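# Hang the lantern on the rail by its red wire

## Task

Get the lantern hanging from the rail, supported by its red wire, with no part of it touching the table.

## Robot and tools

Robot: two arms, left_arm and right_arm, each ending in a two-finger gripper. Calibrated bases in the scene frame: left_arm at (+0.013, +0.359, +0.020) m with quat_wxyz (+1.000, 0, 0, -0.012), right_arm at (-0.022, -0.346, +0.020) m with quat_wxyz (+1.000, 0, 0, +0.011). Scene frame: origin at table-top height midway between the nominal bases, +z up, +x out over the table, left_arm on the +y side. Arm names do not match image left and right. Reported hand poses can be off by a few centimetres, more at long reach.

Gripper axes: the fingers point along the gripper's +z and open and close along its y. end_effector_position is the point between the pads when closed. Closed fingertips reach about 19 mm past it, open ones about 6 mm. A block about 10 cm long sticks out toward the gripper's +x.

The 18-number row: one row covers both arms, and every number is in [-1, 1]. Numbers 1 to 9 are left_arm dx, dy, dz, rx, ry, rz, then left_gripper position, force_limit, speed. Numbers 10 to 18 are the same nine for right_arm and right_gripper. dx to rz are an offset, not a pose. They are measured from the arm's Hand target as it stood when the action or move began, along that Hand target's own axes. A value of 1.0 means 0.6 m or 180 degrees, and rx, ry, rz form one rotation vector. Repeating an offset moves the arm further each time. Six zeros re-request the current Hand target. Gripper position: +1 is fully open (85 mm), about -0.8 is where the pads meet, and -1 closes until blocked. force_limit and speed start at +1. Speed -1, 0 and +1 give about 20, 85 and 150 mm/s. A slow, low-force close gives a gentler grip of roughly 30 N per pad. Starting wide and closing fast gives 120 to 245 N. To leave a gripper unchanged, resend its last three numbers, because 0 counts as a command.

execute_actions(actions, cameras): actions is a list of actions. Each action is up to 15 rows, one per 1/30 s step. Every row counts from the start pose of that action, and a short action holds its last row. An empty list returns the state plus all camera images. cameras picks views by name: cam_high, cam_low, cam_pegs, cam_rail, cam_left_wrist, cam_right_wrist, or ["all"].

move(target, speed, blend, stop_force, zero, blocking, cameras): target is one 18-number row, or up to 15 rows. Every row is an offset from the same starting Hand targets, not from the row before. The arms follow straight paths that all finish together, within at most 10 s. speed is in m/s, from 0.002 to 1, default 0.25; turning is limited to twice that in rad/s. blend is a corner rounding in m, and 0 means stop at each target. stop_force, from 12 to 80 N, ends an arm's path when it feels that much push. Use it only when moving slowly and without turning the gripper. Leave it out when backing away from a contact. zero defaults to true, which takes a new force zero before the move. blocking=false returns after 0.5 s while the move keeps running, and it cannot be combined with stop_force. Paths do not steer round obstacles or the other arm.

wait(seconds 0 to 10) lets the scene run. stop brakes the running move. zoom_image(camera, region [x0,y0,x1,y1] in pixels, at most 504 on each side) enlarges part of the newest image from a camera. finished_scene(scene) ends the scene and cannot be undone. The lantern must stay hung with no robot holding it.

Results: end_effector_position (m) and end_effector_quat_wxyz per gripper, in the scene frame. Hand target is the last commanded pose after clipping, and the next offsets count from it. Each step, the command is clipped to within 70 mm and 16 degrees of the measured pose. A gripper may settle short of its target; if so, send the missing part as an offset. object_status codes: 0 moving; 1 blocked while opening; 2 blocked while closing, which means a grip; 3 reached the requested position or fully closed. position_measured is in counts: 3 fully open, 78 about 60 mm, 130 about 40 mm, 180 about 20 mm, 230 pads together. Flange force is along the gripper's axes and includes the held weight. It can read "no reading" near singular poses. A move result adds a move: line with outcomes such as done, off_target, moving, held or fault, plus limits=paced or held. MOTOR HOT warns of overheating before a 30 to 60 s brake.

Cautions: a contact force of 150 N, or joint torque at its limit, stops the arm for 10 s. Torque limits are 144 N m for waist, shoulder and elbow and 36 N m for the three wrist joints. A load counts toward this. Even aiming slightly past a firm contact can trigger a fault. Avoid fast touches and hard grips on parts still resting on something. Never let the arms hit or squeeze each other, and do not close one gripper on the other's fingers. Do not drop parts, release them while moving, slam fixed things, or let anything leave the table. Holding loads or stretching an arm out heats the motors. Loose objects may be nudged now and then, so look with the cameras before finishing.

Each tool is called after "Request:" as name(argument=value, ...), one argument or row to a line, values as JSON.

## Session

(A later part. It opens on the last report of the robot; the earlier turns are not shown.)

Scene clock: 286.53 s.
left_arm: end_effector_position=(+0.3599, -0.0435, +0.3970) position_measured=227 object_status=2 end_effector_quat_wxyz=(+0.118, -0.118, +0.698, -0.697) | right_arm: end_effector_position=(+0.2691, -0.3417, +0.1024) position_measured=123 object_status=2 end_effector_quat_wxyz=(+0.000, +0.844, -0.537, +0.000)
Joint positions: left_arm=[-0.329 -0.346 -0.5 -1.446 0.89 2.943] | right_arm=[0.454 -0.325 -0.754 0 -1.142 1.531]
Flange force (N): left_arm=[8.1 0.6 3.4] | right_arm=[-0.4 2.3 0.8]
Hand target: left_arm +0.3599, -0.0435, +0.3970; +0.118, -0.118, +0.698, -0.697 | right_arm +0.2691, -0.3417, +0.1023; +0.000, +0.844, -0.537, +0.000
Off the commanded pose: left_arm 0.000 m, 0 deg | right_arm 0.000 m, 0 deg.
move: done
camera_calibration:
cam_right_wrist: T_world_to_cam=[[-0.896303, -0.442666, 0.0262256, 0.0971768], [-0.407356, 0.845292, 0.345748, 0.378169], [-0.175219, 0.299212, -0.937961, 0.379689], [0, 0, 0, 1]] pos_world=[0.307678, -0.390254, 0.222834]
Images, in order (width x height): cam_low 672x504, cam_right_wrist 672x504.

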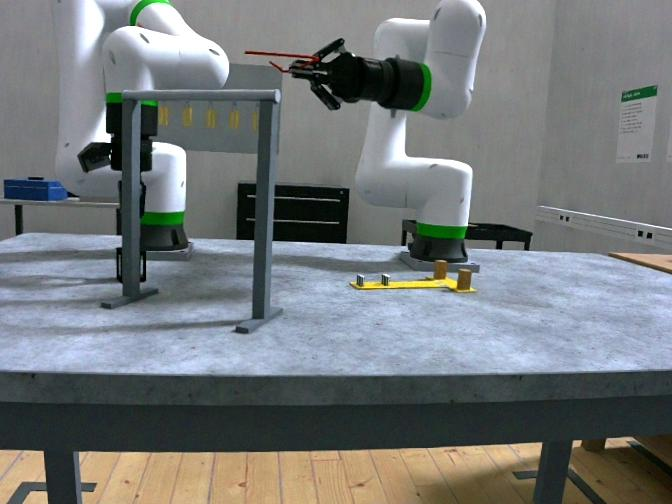

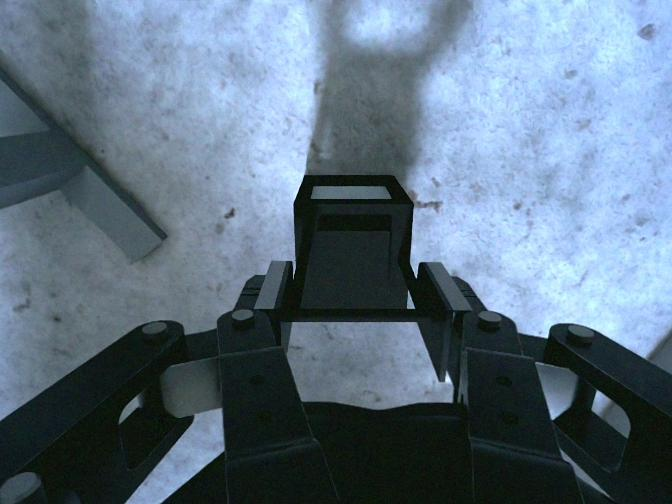

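Request:
move(
  target=[
    [0,0,0,0,0,0,-1,1,-1,0,0,-0.012,0,0,0,-1,-1,-1],
    [0,0,0,0,0,0,-1,1,-1,-0.104,0.0065,-0.012,0,0,0,-1,-1,-1],
    [0,0,0,0,0,0,-1,1,-1,-0.104,0.0065,-0.0005,0,0,0,-1,-1,-1],
  ],
  speed=[0.03,0.12,0.02],
  cameras=["cam_low"],
)

Request:
move(
  target=[
    [0,0,0,0,0,0,-1,1,-1,0,0,0,0,0,0,0.4,-1,-1],
    [0,0,0,0,0,0,-1,1,-1,0,0,-0.2,0,0,0,0.4,-1,-1],
  ],
  speed=0.08,
  cameras=["cam_right_wrist","cam_low","cam_rail"],
)

Scene clock: 302.80 s.
left_arm: end_effector_position=(+0.3599, -0.0435, +0.3970) position_measured=227 object_status=2 end_effector_quat_wxyz=(+0.118, -0.118, +0.698, -0.697) | right_arm: end_effector_position=(+0.2392, -0.2868, +0.1026) position_measured=123 object_status=2 end_effector_quat_wxyz=(+0.000, +0.844, -0.537, +0.000)
Joint positions: left_arm=[-0.329 -0.346 -0.5 -1.446 0.89 2.943] | right_arm=[0.707 -0.409 -0.806 0 -1.174 1.278]
Flange force (N): left_arm=[8.3 0.6 3.7] | right_arm=[-0.2 1.3 5.3]
Hand target: left_arm +0.3599, -0.0435, +0.3970; +0.118, -0.118, +0.698, -0.697 | right_arm +0.2392, -0.2868, +0.1026; +0.000, +0.844, -0.537, +0.000
Off the commanded pose: left_arm 0.000 m, 0 deg | right_arm 0.000 m, 0 deg.
move: done
Images, in order (width x height): cam_low 672x504.

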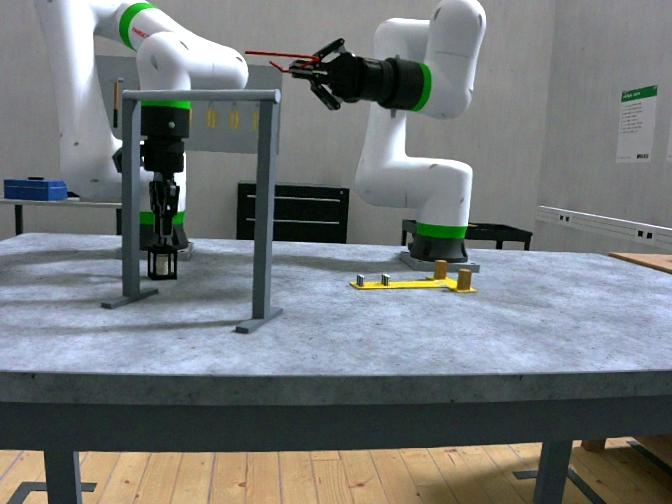

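Scene clock: 305.73 s.
left_arm: end_effector_position=(+0.3599, -0.0435, +0.3970) position_measured=227 object_status=2 end_effector_quat_wxyz=(+0.118, -0.118, +0.698, -0.697) | right_arm: end_effector_position=(+0.2392, -0.2869, +0.2226) position_measured=78 object_status=3 end_effector_quat_wxyz=(+0.000, +0.844, -0.537, +0.000)
Joint positions: left_arm=[-0.329 -0.346 -0.5 -1.446 0.89 2.943] | right_arm=[0.707 -0.497 -0.568 0 -1.5 1.278]
Flange force (N): left_arm=[8.0 0.7 3.9] | right_arm=[-1.4 2.4 4.7]
Hand target: left_arm +0.3599, -0.0435, +0.3970; +0.118, -0.118, +0.698, -0.697 | right_arm +0.2392, -0.2868, +0.2226; +0.000, +0.844, -0.537, +0.000
Off the commanded pose: left_arm 0.000 m, 0 deg | right_arm 0.000 m, 0 deg.
move: done
camera_calibration:
cam_right_wrist: T_world_to_cam=[[-0.896333, -0.442601, 0.0262987, 0.0913964], [-0.407288, 0.845358, 0.345668, 0.278063], [-0.175225, 0.299123, -0.937988, 0.470853], [0, 0, 0, 1]] pos_world=[0.277679, -0.335453, 0.343133]
Images, in order (width x height): cam_low 672x504, cam_rail 672x504, cam_right_wrist 672x504.

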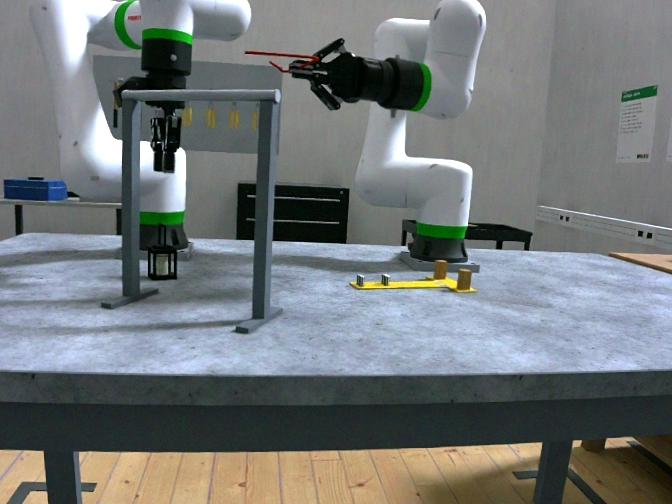

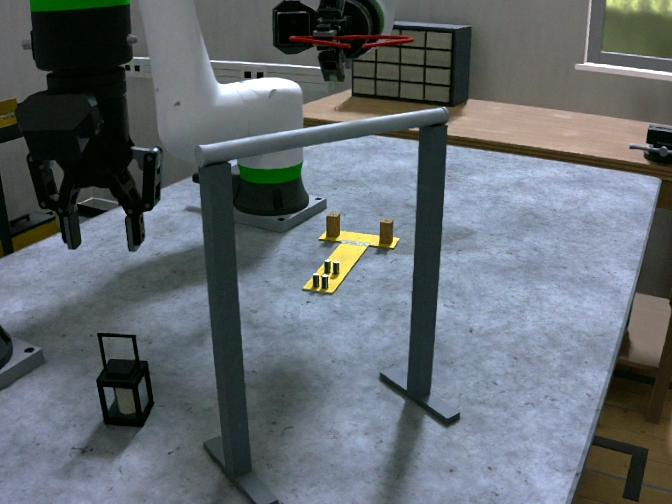

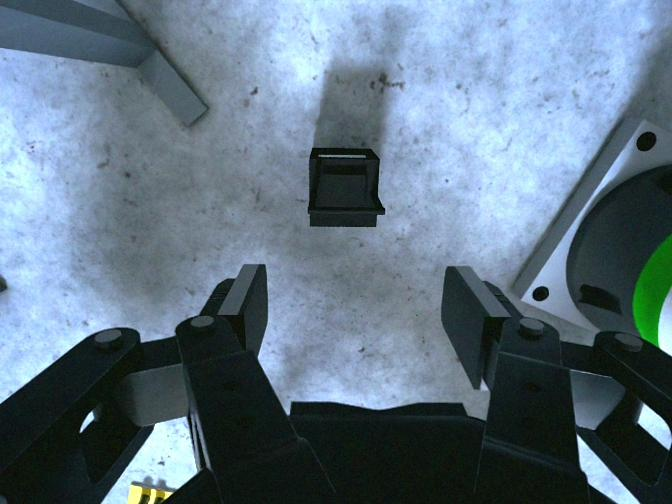

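Request:
move(
  target=[
    [0.15,0.0,0.03,0,-0.015,0,-1,1,-1,0,0,-0.36,0,0,0,0.4,-1,-1],
    [0.338,0.1,0.068,0,-0.031,0,-1,1,-1,0.565,0.614,-0.33,0,0,0,0.4,-1,-1],
  ],
  speed=0.3,
  blend=0.04,
  cameras=["cam_high"],
)

Scene clock: 323.97 s.
left_arm: end_effector_position=(+0.1819, -0.1489, +0.3368) position_measured=227 object_status=2 end_effector_quat_wxyz=(+0.152, -0.152, +0.691, -0.690) | right_arm: end_effector_position=(+0.0489, -0.7499, +0.4206) position_measured=78 object_status=3 end_effector_quat_wxyz=(+0.000, +0.844, -0.537, +0.000)
Joint positions: left_arm=[-0.865 -0.406 -0.851 -0.534 0.504 2.047] | right_arm=[-1.099 -0.059 0.221 0 -1.85 3.084]
Flange force (N): left_arm=no reading | right_arm=[-1.4 -0.7 4.6]
Hand target: left_arm +0.1819, -0.1489, +0.3368; +0.152, -0.152, +0.691, -0.690 | right_arm +0.0489, -0.7499, +0.4206; +0.000, +0.844, -0.537, +0.000
Off the commanded pose: left_arm 0.000 m, 0 deg | right_arm 0.000 m, 0 deg.
move: done
Images, in order (width x height): cam_high 672x504.

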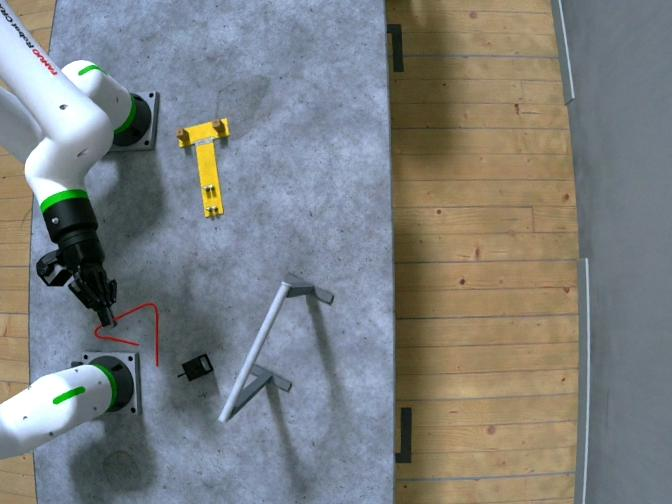

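Request:
move(
  target=[
    [0,0,0,0,0,-0.25,-1,1,-1,0,0,0,0,0,0,0.4,-1,-1],
    [0,0,0,0,0,-0.5,-1,1,-1,0,0,0,0,0,0,0.4,-1,-1],
  ],
  speed=0.4,
  blend=0.02,
  cameras=["cam_high","cam_low","cam_rail"],
)

Request:
zoom_image(
  camera="cam_low",
  region=[120, 100, 300, 300],
)

Request:
zoom_image(
  camera="cam_high",
  region=[80, 290, 230, 410],
)

Scene clock: 333.17 s.
left_arm: end_effector_position=(+0.1819, -0.1489, +0.3368) position_measured=227 object_status=2 end_effector_quat_wxyz=(+0.380, +0.596, -0.381, +0.596) | right_arm: end_effector_position=(+0.0489, -0.7499, +0.4206) position_measured=78 object_status=3 end_effector_quat_wxyz=(+0.000, +0.844, -0.537, +0.000)
Joint positions: left_arm=[-0.865 -0.406 -0.851 -0.533 0.504 3.618] | right_arm=[-1.099 -0.059 0.221 0 -1.85 3.084]
Flange force (N): left_arm=no reading | right_arm=[-1.5 -1.1 4.5]
Hand target: left_arm +0.1819, -0.1489, +0.3368; +0.380, +0.596, -0.381, +0.596 | right_arm +0.0489, -0.7499, +0.4206; +0.000, +0.844, -0.537, +0.000
Off the commanded pose: left_arm 0.000 m, 0 deg | right_arm 0.000 m, 0 deg.
move: done
Images, in order (width x height): cam_high 672x504, cam_low 672x504, cam_rail 672x504.

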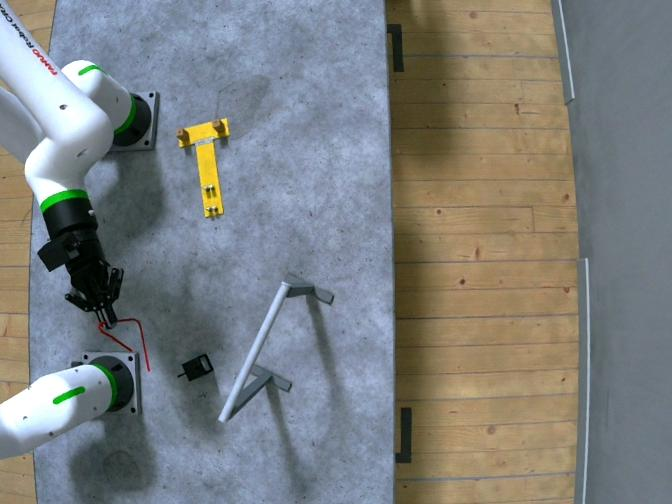

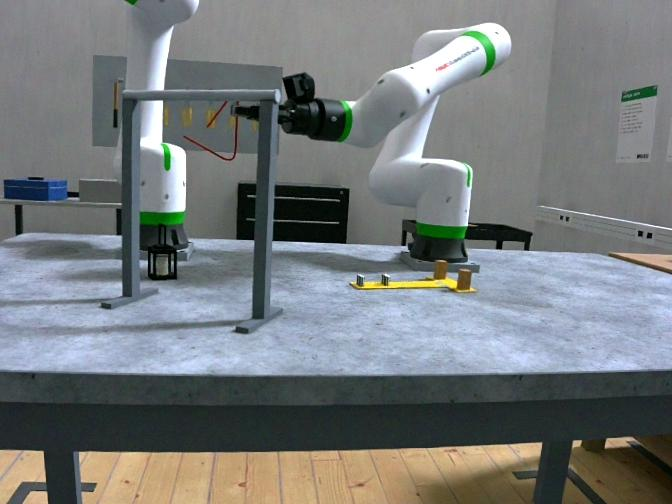

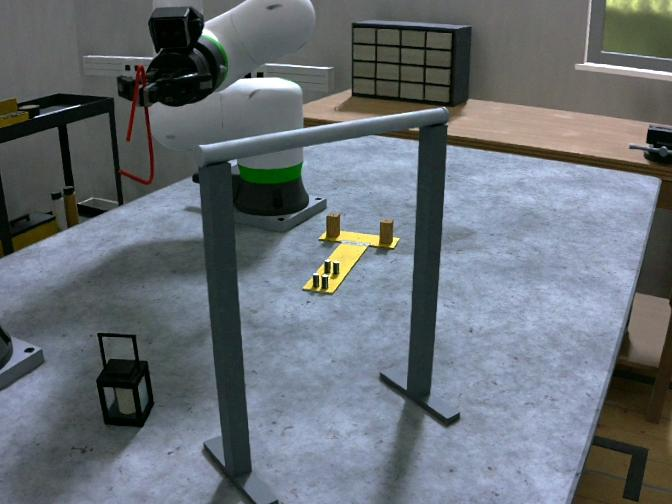

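Scaled by 2.520 from the camera's 672x504 image, which has a finer 960x720 frame.

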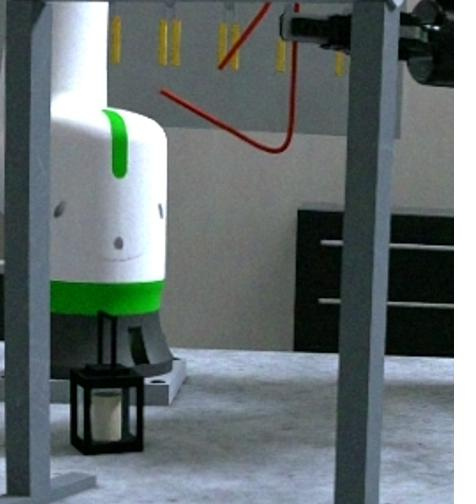

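Scaled by 3.360 from the camera's 672x504 image, which has a finer 960x720 frame.

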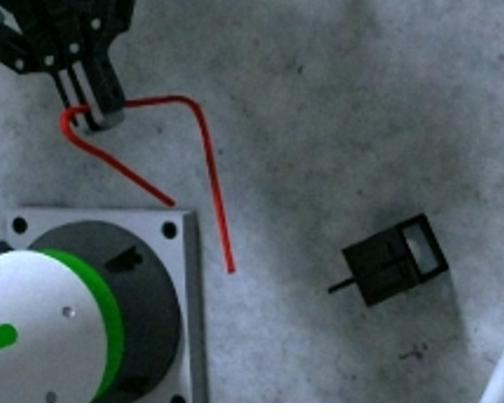

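Request:
move(
  target=[
    [-0.05,0.0217,-0.015,0,0,0,-1,1,-1,0,0,0,0,0,0,0.4,-1,-1],
    [-0.32,0.0217,-0.015,0,0,0,-1,1,-1,0,0,0,0,0,0,0.4,-1,-1],
  ],
  speed=0.15,
  blend=0.02,
  cameras=["cam_high","cam_low","cam_rail"],
)

Request:
zoom_image(
  camera="cam_low",
  region=[130, 180, 250, 300],
)

Request:
zoom_image(
  camera="cam_high",
  region=[100, 300, 230, 400],
)

Request:
zoom_image(
  camera="cam_rail",
  region=[70, 250, 210, 430],
)

Scene clock: 359.73 s.
left_arm: end_effector_position=(+0.1664, -0.1460, +0.1448) position_measured=227 object_status=2 end_effector_quat_wxyz=(+0.380, +0.596, -0.381, +0.596) | right_arm: end_effector_position=(+0.0489, -0.7499, +0.4206) position_measured=78 object_status=3 end_effector_quat_wxyz=(+0.000, +0.844, -0.537, +0.000)
Joint positions: left_arm=[-0.847 0.438 -1.031 -0.267 1.471 3.168] | right_arm=[-1.099 -0.059 0.221 0 -1.85 3.084]
Flange force (N): left_arm=[6.0 10.2 -1.1] | right_arm=[-1.7 -0.6 4.5]
Hand target: left_arm +0.1664, -0.1460, +0.1448; +0.380, +0.596, -0.381, +0.596 | right_arm +0.0489, -0.7499, +0.4206; +0.000, +0.844, -0.537, +0.000
Off the commanded pose: left_arm 0.000 m, 0 deg | right_arm 0.000 m, 0 deg.
move: done; blend cut to 0.017 m at target 1
Images, in order (width x height): cam_high 672x504, cam_low 672x504, cam_rail 672x504.

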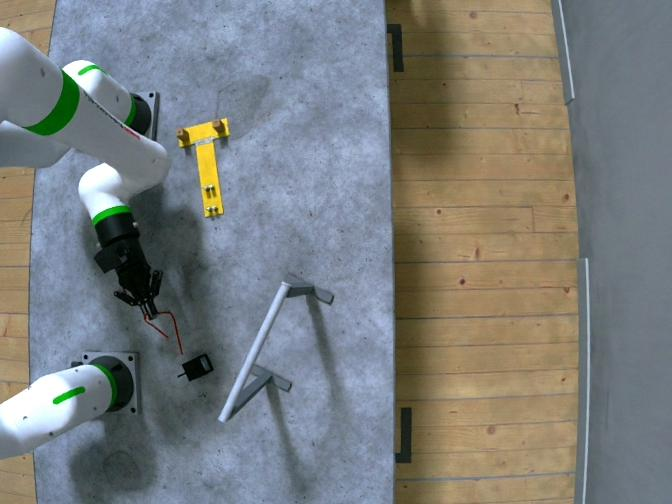

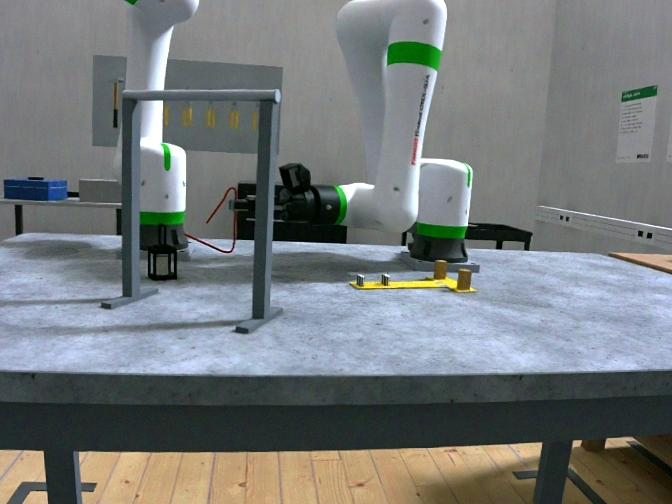

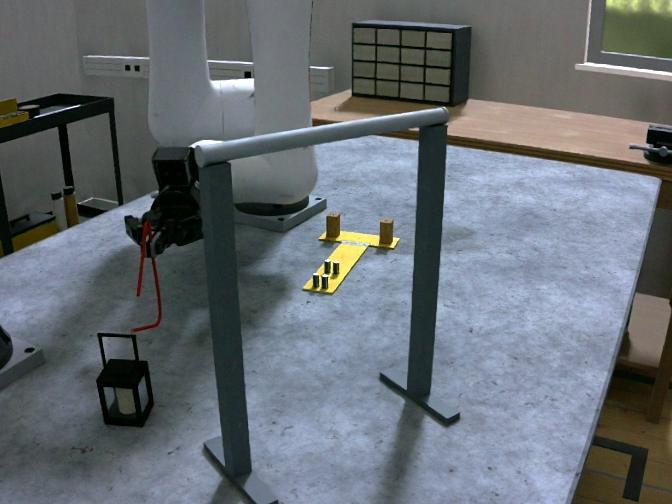

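Scaled by 4.200 from the camera's 672x504 image, which has a finer 960x720 frame.

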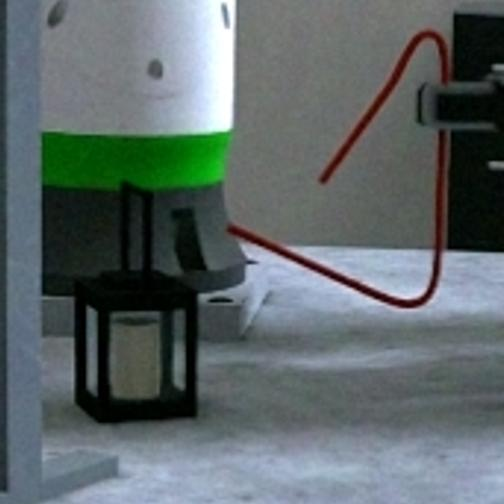

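Scaled by 3.877 from the camera's 672x504 image, which has a finer 960x720 frame.

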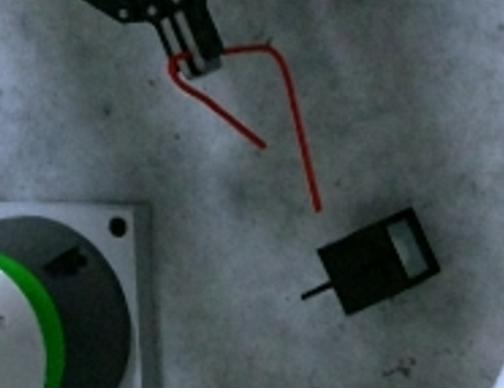

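Scaled by 2.800 from the camera's 672x504 image, which has a finer 960x720 frame.

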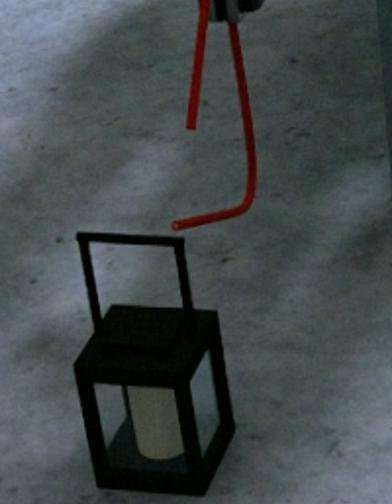

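Request:
move(
  target=[
    [0,0,0.073,0,0,0,-1,1,-1,0,0,0,0,0,0,0.4,-1,-1],
    [0.05,0,0.19,0,0,0,-1,1,-1,0,0,0,0,0,0,0.4,-1,-1],
  ],
  speed=0.08,
  blend=[0.01,0],
  cameras=["cam_high","cam_low","cam_rail"],
)

Request:
zoom_image(
  camera="cam_low",
  region=[120, 180, 240, 300],
)

Request:
zoom_image(
  camera="cam_rail",
  region=[60, 290, 180, 430],
)

Request:
zoom_image(
  camera="cam_high",
  region=[130, 320, 230, 400],
)

Scene clock: 370.13 s.
left_arm: end_effector_position=(+0.2143, -0.2494, +0.1748) position_measured=227 object_status=2 end_effector_quat_wxyz=(+0.380, +0.596, -0.381, +0.596) | right_arm: end_effector_position=(+0.0489, -0.7499, +0.4206) position_measured=78 object_status=3 end_effector_quat_wxyz=(+0.000, +0.844, -0.537, +0.000)
Joint positions: left_arm=[-0.939 0.409 -0.765 -0.188 1.18 3.213] | right_arm=[-1.099 -0.059 0.221 0 -1.85 3.084]
Flange force (N): left_arm=[4.0 7.1 -4.2] | right_arm=[-1.6 -0.7 4.1]
Hand target: left_arm +0.2143, -0.2495, +0.1747; +0.380, +0.596, -0.381, +0.596 | right_arm +0.0489, -0.7499, +0.4206; +0.000, +0.844, -0.537, +0.000
Off the commanded pose: left_arm 0.000 m, 0 deg | right_arm 0.000 m, 0 deg.
move: done
Images, in order (width x height): cam_high 672x504, cam_low 672x504, cam_rail 672x504.

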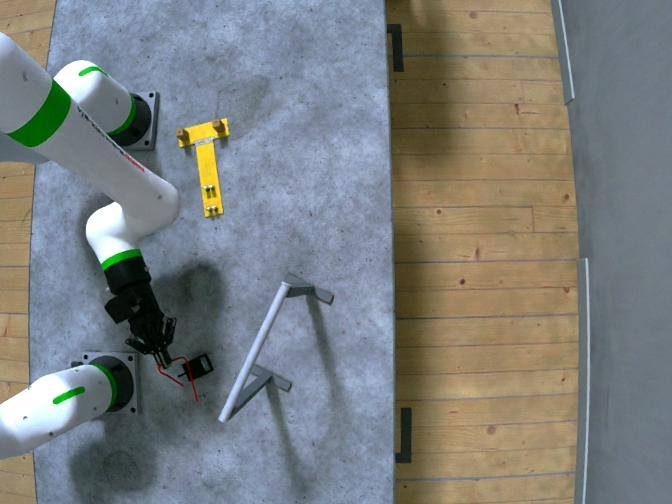

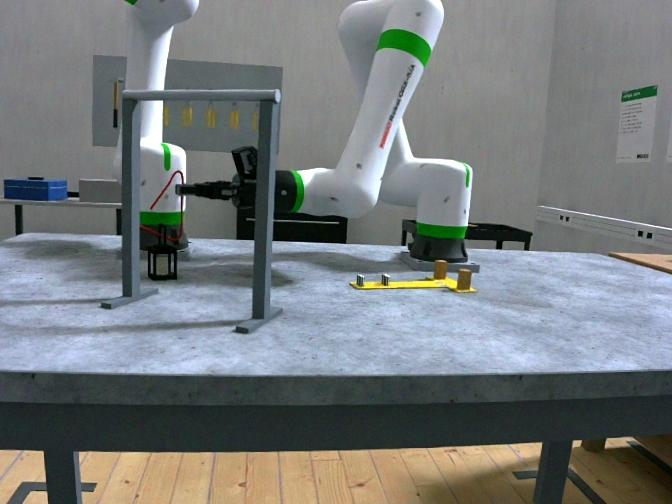

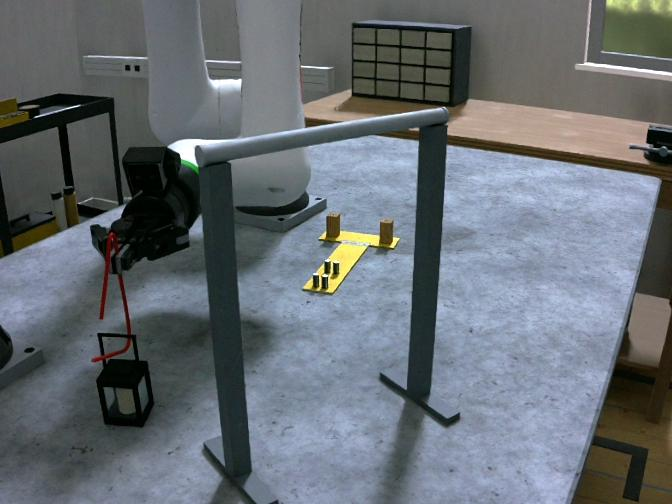

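Scaled by 4.200 from the camera's 672x504 image, which has a finer 960x720 frame.

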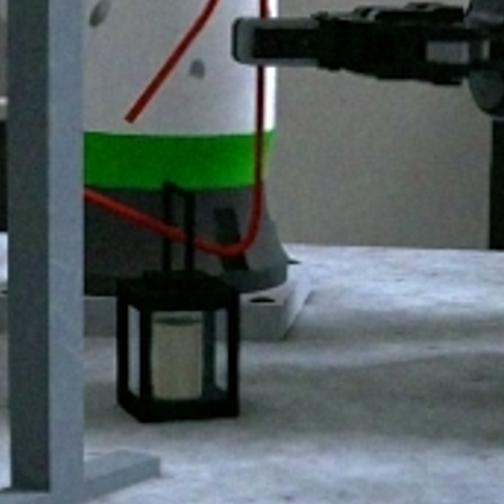

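Scaled by 3.600 from the camera's 672x504 image, which has a finer 960x720 frame.

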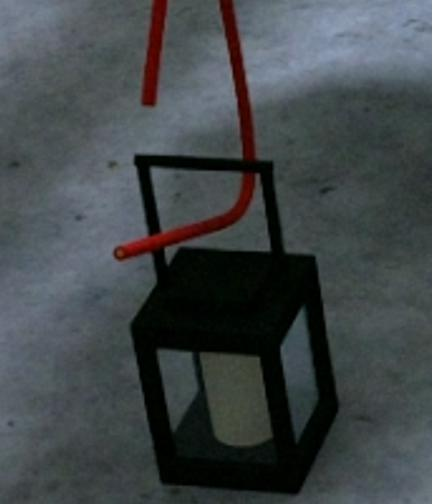

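Scaled by 5.040 from the camera's 672x504 image, which has a finer 960x720 frame.

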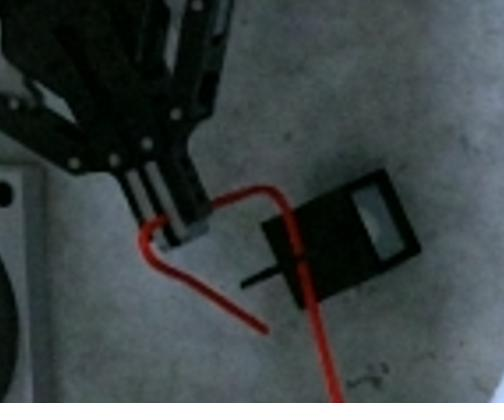

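Request:
move(
  target=[
    [0.01,0,0.02,0,0,0,-1,1,-1,0,0,0,0,0,0,0.4,-1,-1],
    [0.1,0,0.02,0,0,0,-1,1,-1,0,0,0,0,0,0,0.4,-1,-1],
  ],
  speed=0.03,
)

Request:
move(
  target=[
    [0.25,0,-0.02,0,0,0,-1,1,-1,0,0,0,0,0,0,0.4,-1,-1],
    [0.25,-0.283,-0.111,0.194,0,0,-1,1,-1,0,0,0,0,0,0,0.4,-1,-1],
  ],
  speed=0.1,
  blend=[0.03,0],
  cameras=["cam_high","cam_low","cam_rail"],
)

Scene clock: 385.60 s.
left_arm: end_effector_position=(+0.2193, -0.2604, +0.2347) position_measured=227 object_status=2 end_effector_quat_wxyz=(+0.380, +0.596, -0.381, +0.596) | right_arm: end_effector_position=(+0.0489, -0.7499, +0.4206) position_measured=78 object_status=3 end_effector_quat_wxyz=(+0.000, +0.844, -0.537, +0.000)
Joint positions: left_arm=[-0.947 0.237 -0.729 -0.201 0.975 3.255] | right_arm=[-1.099 -0.059 0.221 0 -1.85 3.084]
Flange force (N): left_arm=[1.1 6.3 -4.3] | right_arm=[-1.7 -0.8 4.6]
Hand target: left_arm +0.2193, -0.2604, +0.2347; +0.380, +0.596, -0.381, +0.596 | right_arm +0.0489, -0.7499, +0.4206; +0.000, +0.844, -0.537, +0.000
Off the commanded pose: left_arm 0.000 m, 0 deg | right_arm 0.000 m, 0 deg.
move: done

Scene clock: 390.50 s.
left_arm: end_effector_position=(+0.3454, -0.1288, +0.3848) position_measured=227 object_status=2 end_effector_quat_wxyz=(+0.184, +0.683, -0.185, +0.683) | right_arm: end_effector_position=(+0.0489, -0.7499, +0.4206) position_measured=78 object_status=3 end_effector_quat_wxyz=(+0.000, +0.844, -0.537, +0.000)
Joint positions: left_arm=[-1.074 -0.131 -0.878 0.758 0.905 2.612] | right_arm=[-1.099 -0.059 0.221 0 -1.85 3.084]
Flange force (N): left_arm=[-0.6 3.2 -8.3] | right_arm=[-2.0 -0.7 4.7]
Hand target: left_arm +0.3454, -0.1288, +0.3849; +0.184, +0.683, -0.185, +0.683 | right_arm +0.0489, -0.7499, +0.4206; +0.000, +0.844, -0.537, +0.000
Off the commanded pose: left_arm 0.000 m, 0 deg | right_arm 0.000 m, 0 deg.
move: done
Images, in order (width x height): cam_high 672x504, cam_low 672x504, cam_rail 672x504.

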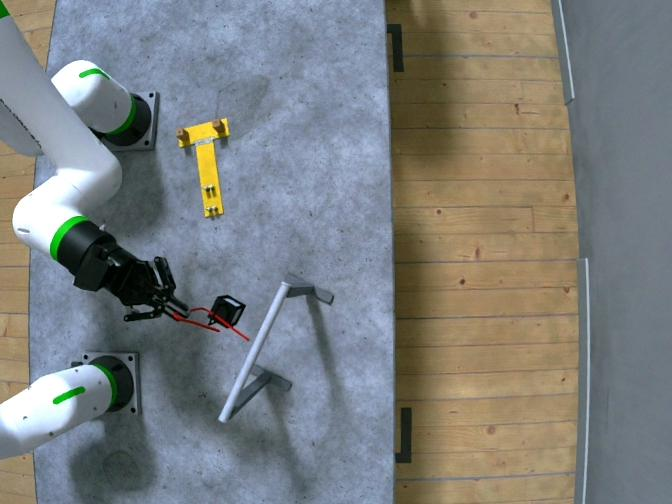

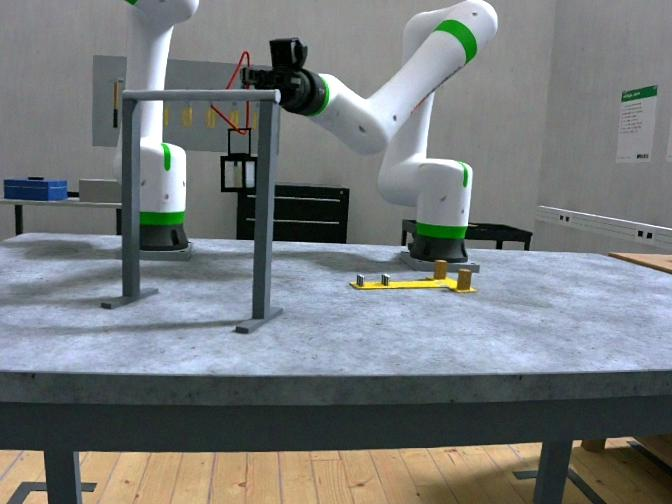

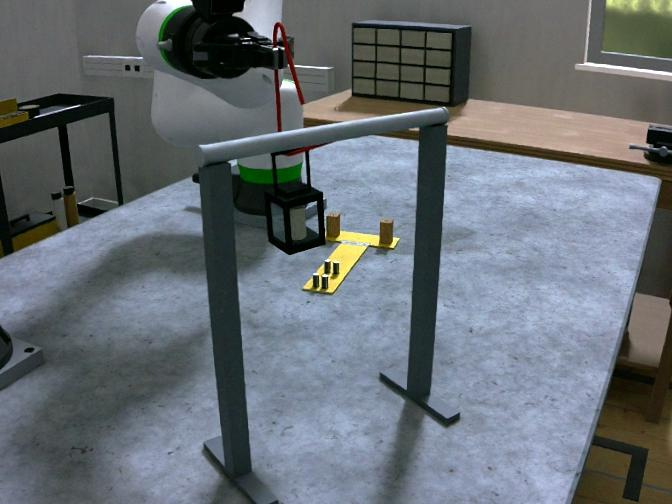

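Request:
zoom_image(
  camera="cam_low",
  region=[180, 30, 300, 150],
)

Request:
zoom_image(
  camera="cam_high",
  region=[150, 270, 300, 390],
)

Request:
zoom_image(
  camera="cam_rail",
  region=[190, 0, 350, 160],
)

Scaled by 4.200 from the camera's 672x504 image, which has a finer 960x720 frame.

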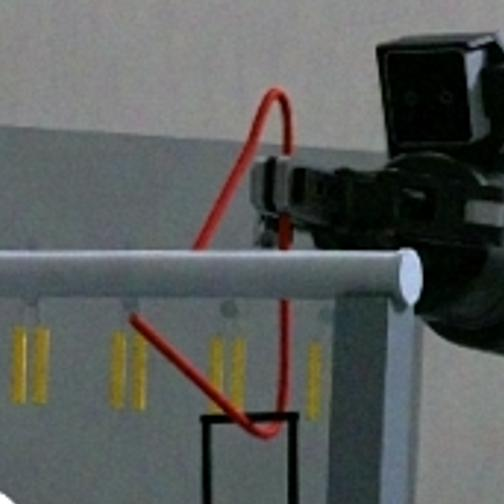

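Scaled by 3.360 from the camera's 672x504 image, which has a finer 960x720 frame.

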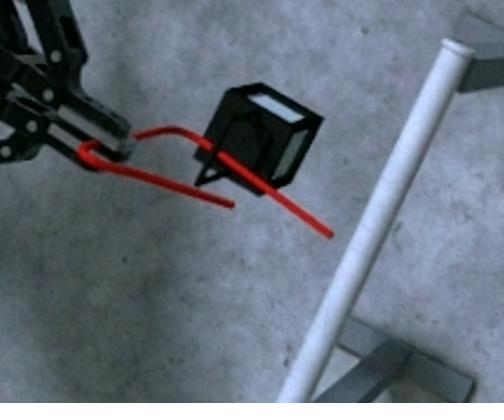

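Scaled by 3.150 from the camera's 672x504 image, which has a finer 960x720 frame.

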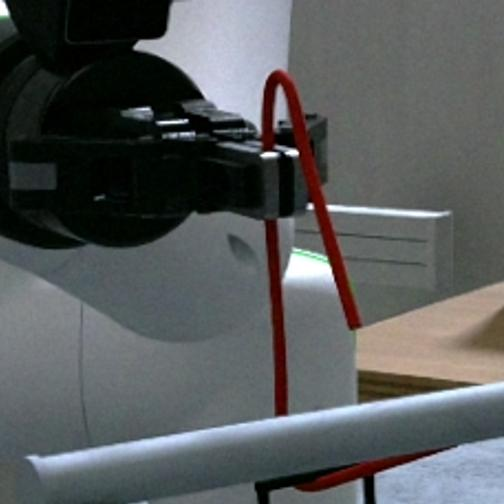

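Request:
move(
  target=[
    [0.075,0,0,0,0,0,-1,1,-1,0,0,0,0,0,0,0.4,-1,-1],
    [0.075,-0.009,0.158,0,0,0,-1,1,-1,0,0,0,0,0,0,0.4,-1,-1],
  ],
  speed=0.08,
  blend=[0.005,0],
  cameras=["cam_high","cam_low","cam_rail"],
)

Request:
zoom_image(
  camera="cam_low",
  region=[120, 0, 280, 160],
)

Request:
zoom_image(
  camera="cam_high",
  region=[190, 270, 340, 420],
)

Request:
zoom_image(
  camera="cam_rail",
  region=[220, 0, 400, 180],
)

Scene clock: 417.83 s.
left_arm: end_effector_position=(+0.4300, -0.1720, +0.4299) position_measured=227 object_status=2 end_effector_quat_wxyz=(+0.184, +0.683, -0.185, +0.683) | right_arm: end_effector_position=(+0.0489, -0.7499, +0.4206) position_measured=78 object_status=3 end_effector_quat_wxyz=(+0.000, +0.844, -0.537, +0.000)
Joint positions: left_arm=[-0.908 -0.02 -0.636 0.638 0.721 2.632] | right_arm=[-1.099 -0.059 0.221 0 -1.85 3.084]
Flange force (N): left_arm=[3.0 4.1 -9.5] | right_arm=[-1.6 -0.8 4.2]
Hand target: left_arm +0.4300, -0.1720, +0.4299; +0.184, +0.683, -0.185, +0.683 | right_arm +0.0489, -0.7499, +0.4206; +0.000, +0.844, -0.537, +0.000
Off the commanded pose: left_arm 0.000 m, 0 deg | right_arm 0.000 m, 0 deg.
move: done
Images, in order (width x height): cam_high 672x504, cam_low 672x504, cam_rail 672x504.

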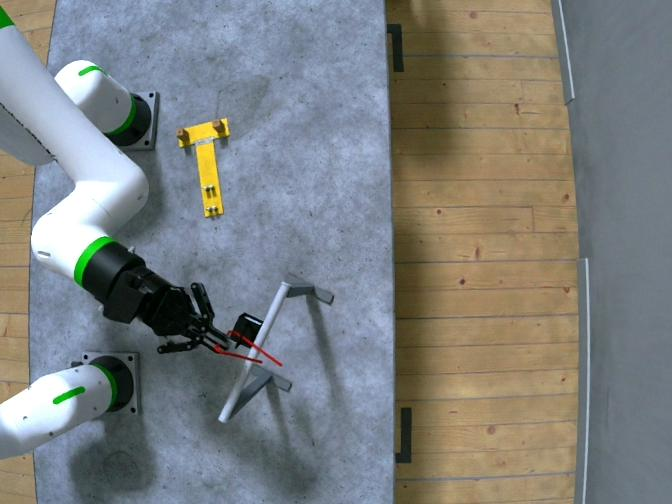

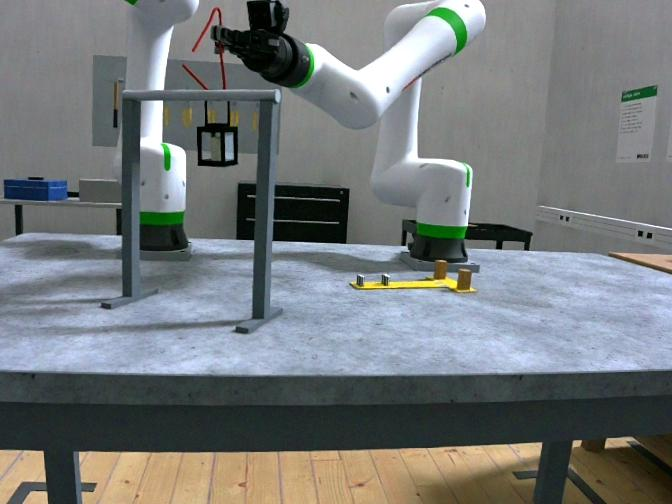

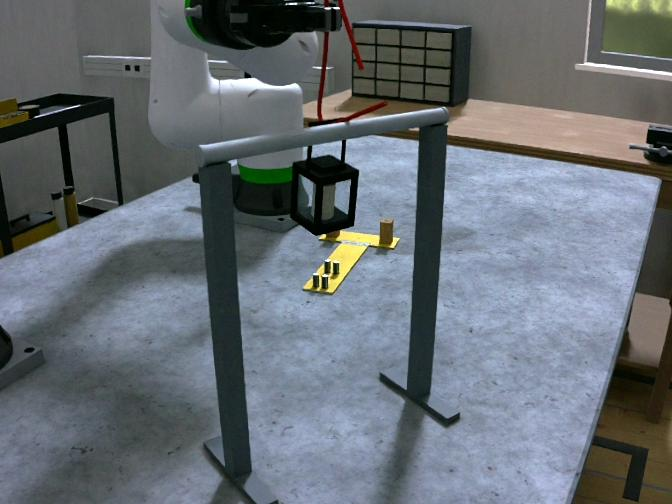

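Scaled by 3.150 from the camera's 672x504 image, which has a finer 960x720 frame.

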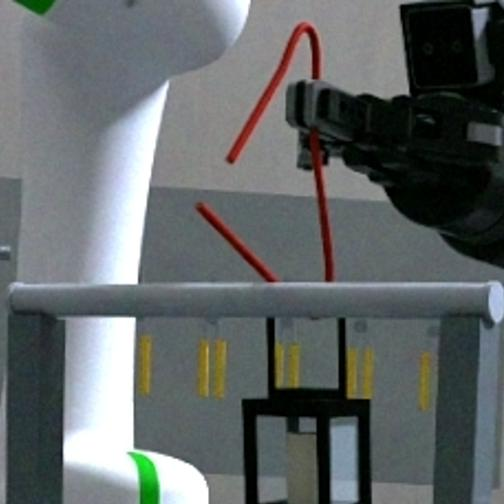

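Scaled by 3.360 from the camera's 672x504 image, which has a finer 960x720 frame.

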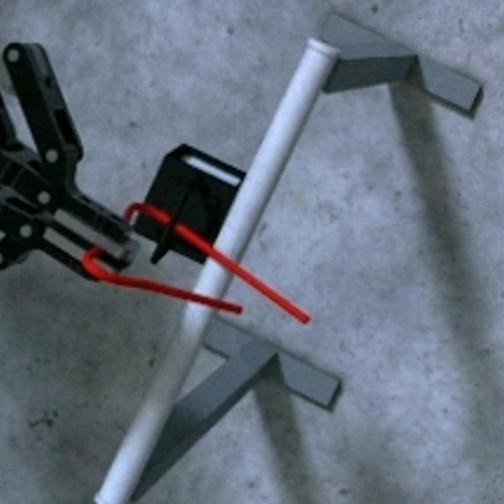

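Scaled by 2.800 from the camera's 672x504 image, which has a finer 960x720 frame.

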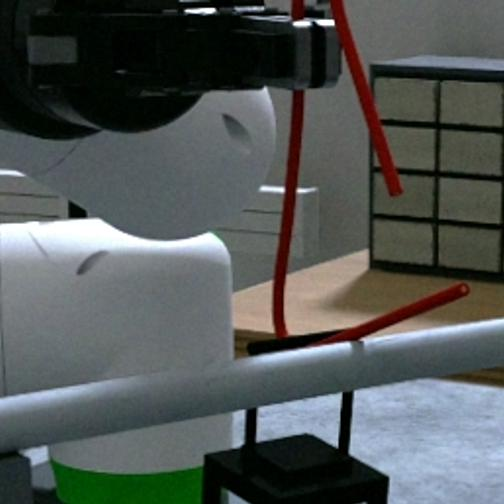

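Request:
move(
  target=[
    [0,0.009,-0.158,0,0,0,-1,1,-1,-0.346,-0.44,-0.3,0,0,-0.1,-0.3,0,0],
    [0,0.009,-0.158,0,0,0,-1,1,-1,-0.702,-0.883,-0.233,0,0,-0.194,-0.3,0,0],
  ],
  speed=[0.25,0.3],
  blend=[0.04,0],
  cameras=["cam_right_wrist","cam_low","cam_high"],
)

Scene clock: 463.60 s.
left_arm: end_effector_position=(+0.3454, -0.1289, +0.4299) position_measured=227 object_status=2 end_effector_quat_wxyz=(+0.184, +0.683, -0.185, +0.683) | right_arm: end_effector_position=(+0.3505, -0.1440, +0.5605) position_measured=167 object_status=3 end_effector_quat_wxyz=(+0.000, +0.966, -0.259, +0.000)
Joint positions: left_arm=[-1.102 -0.193 -0.831 0.854 0.845 2.49] | right_arm=[0.786 0.152 0.809 0 -2.227 1.809]
Flange force (N): left_arm=[-1.2 3.3 -8.2] | right_arm=[-4.0 2.5 7.9]
Hand target: left_arm +0.3454, -0.1289, +0.4299; +0.184, +0.683, -0.185, +0.683 | right_arm +0.3505, -0.1441, +0.5605; +0.000, +0.966, -0.259, +0.000
Off the commanded pose: left_arm 0.000 m, 0 deg | right_arm 0.000 m, 0 deg.
move: done
camera_calibration:
cam_right_wrist: T_world_to_cam=[[-0.481284, -0.87617, 0.0263129, 0.0376387], [-0.818056, 0.45974, 0.345577, 0.174309], [-0.314881, 0.144795, -0.938021, 0.791198], [0, 0, 0, 1]] pos_world=[0.409843, -0.161721, 0.680933]
Images, in order (width x height): cam_high 672x504, cam_low 672x504, cam_right_wrist 672x504.

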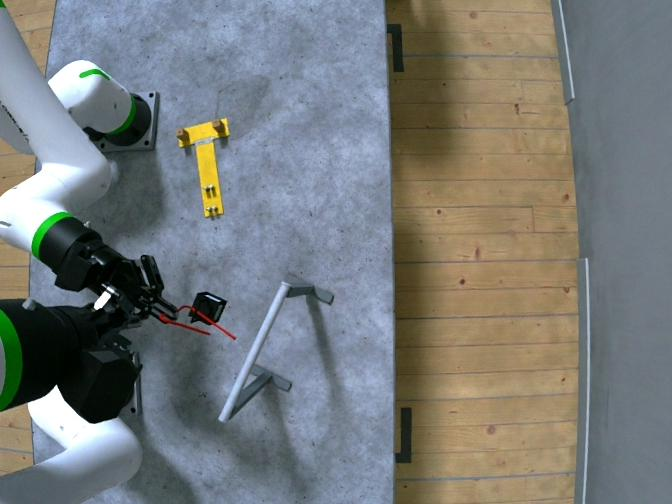

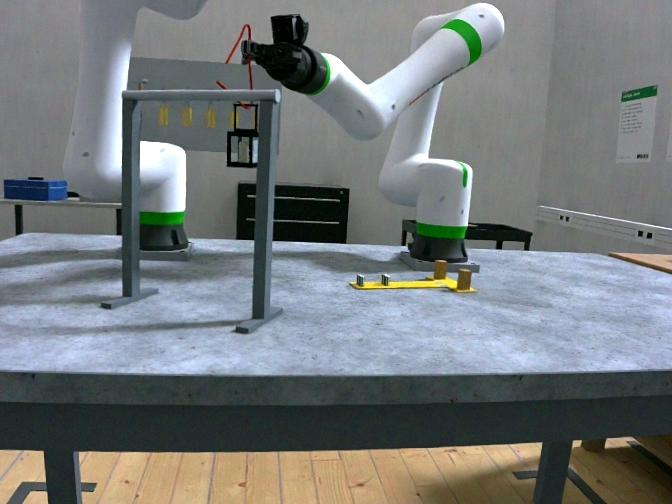

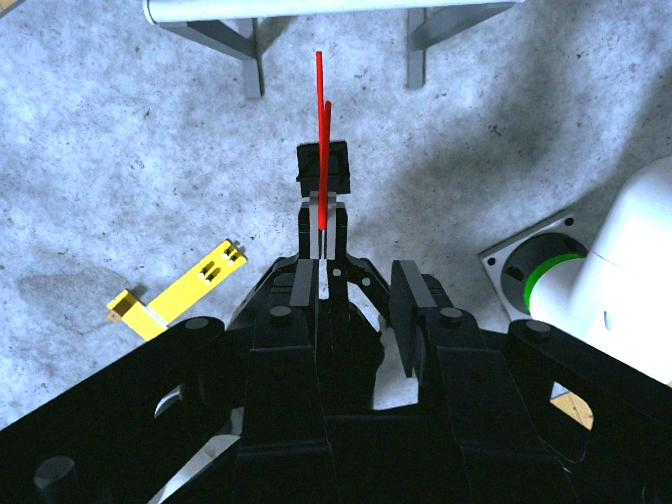

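Request:
move(
  target=[
    [0,0,0,0,0,0,-1,1,-1,0.0088,-0.0225,0,0,0,0,-0.3,0,0],
    [0,0,0,0,0,0,-1,1,-1,0.0088,-0.0225,0.08,0,0,0,-0.3,0,0],
  ],
  speed=0.08,
  cameras=["cam_right_wrist","cam_low","cam_rail"],
)

Request:
zoom_image(
  camera="cam_low",
  region=[190, 0, 310, 120],
)

Scene clock: 471.30 s.
left_arm: end_effector_position=(+0.3454, -0.1289, +0.4299) position_measured=227 object_status=2 end_effector_quat_wxyz=(+0.184, +0.683, -0.185, +0.683) | right_arm: end_effector_position=(+0.3619, -0.1351, +0.5125) position_measured=167 object_status=3 end_effector_quat_wxyz=(+0.000, +0.966, -0.259, +0.000)
Joint positions: left_arm=[-1.102 -0.193 -0.831 0.854 0.845 2.49] | right_arm=[0.781 0.107 0.623 0 -2.087 1.813]
Flange force (N): left_arm=[-1.3 3.8 -7.8] | right_arm=[-0.1 1.9 5.2]
Hand target: left_arm +0.3454, -0.1289, +0.4299; +0.184, +0.683, -0.185, +0.683 | right_arm +0.3619, -0.1350, +0.5125; +0.000, +0.966, -0.259, +0.000
Off the commanded pose: left_arm 0.000 m, 0 deg | right_arm 0.000 m, 0 deg.
move: done
camera_calibration:
cam_right_wrist: T_world_to_cam=[[-0.481492, -0.876056, 0.0263085, 0.0522943], [-0.817923, 0.459921, 0.345651, 0.196058], [-0.314909, 0.144909, -0.937994, 0.748487], [0, 0, 0, 1]] pos_world=[0.421245, -0.152821, 0.632933]
Images, in order (width x height): cam_low 672x504, cam_rail 672x504, cam_right_wrist 672x504.

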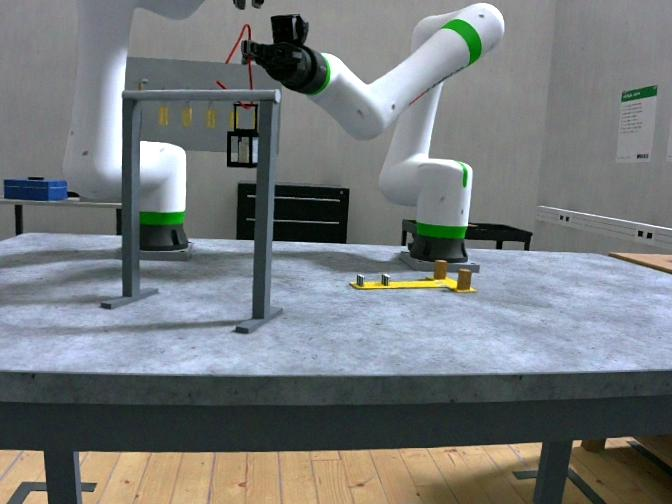

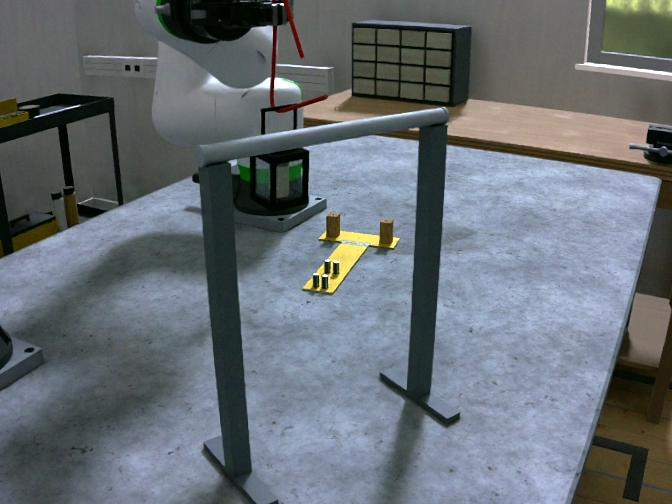

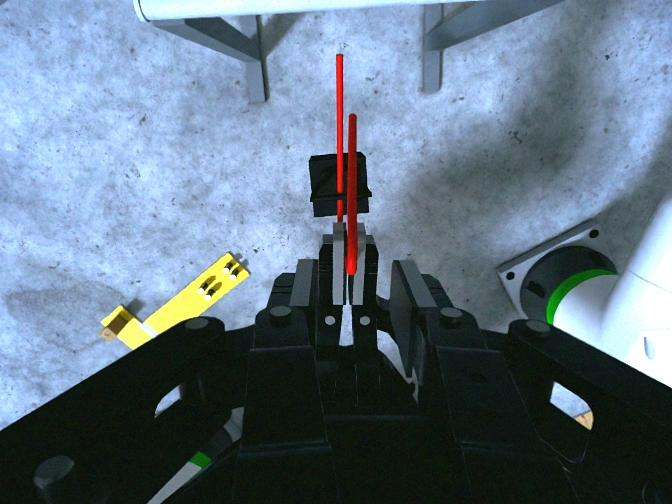

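Scaled by 4.200 from the camera's 672x504 image, which has a finer 960x720 frame.

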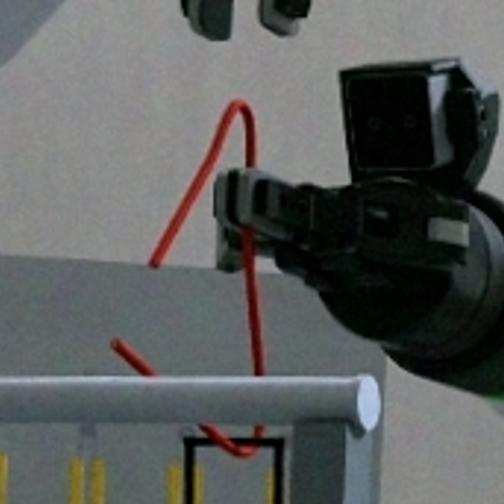

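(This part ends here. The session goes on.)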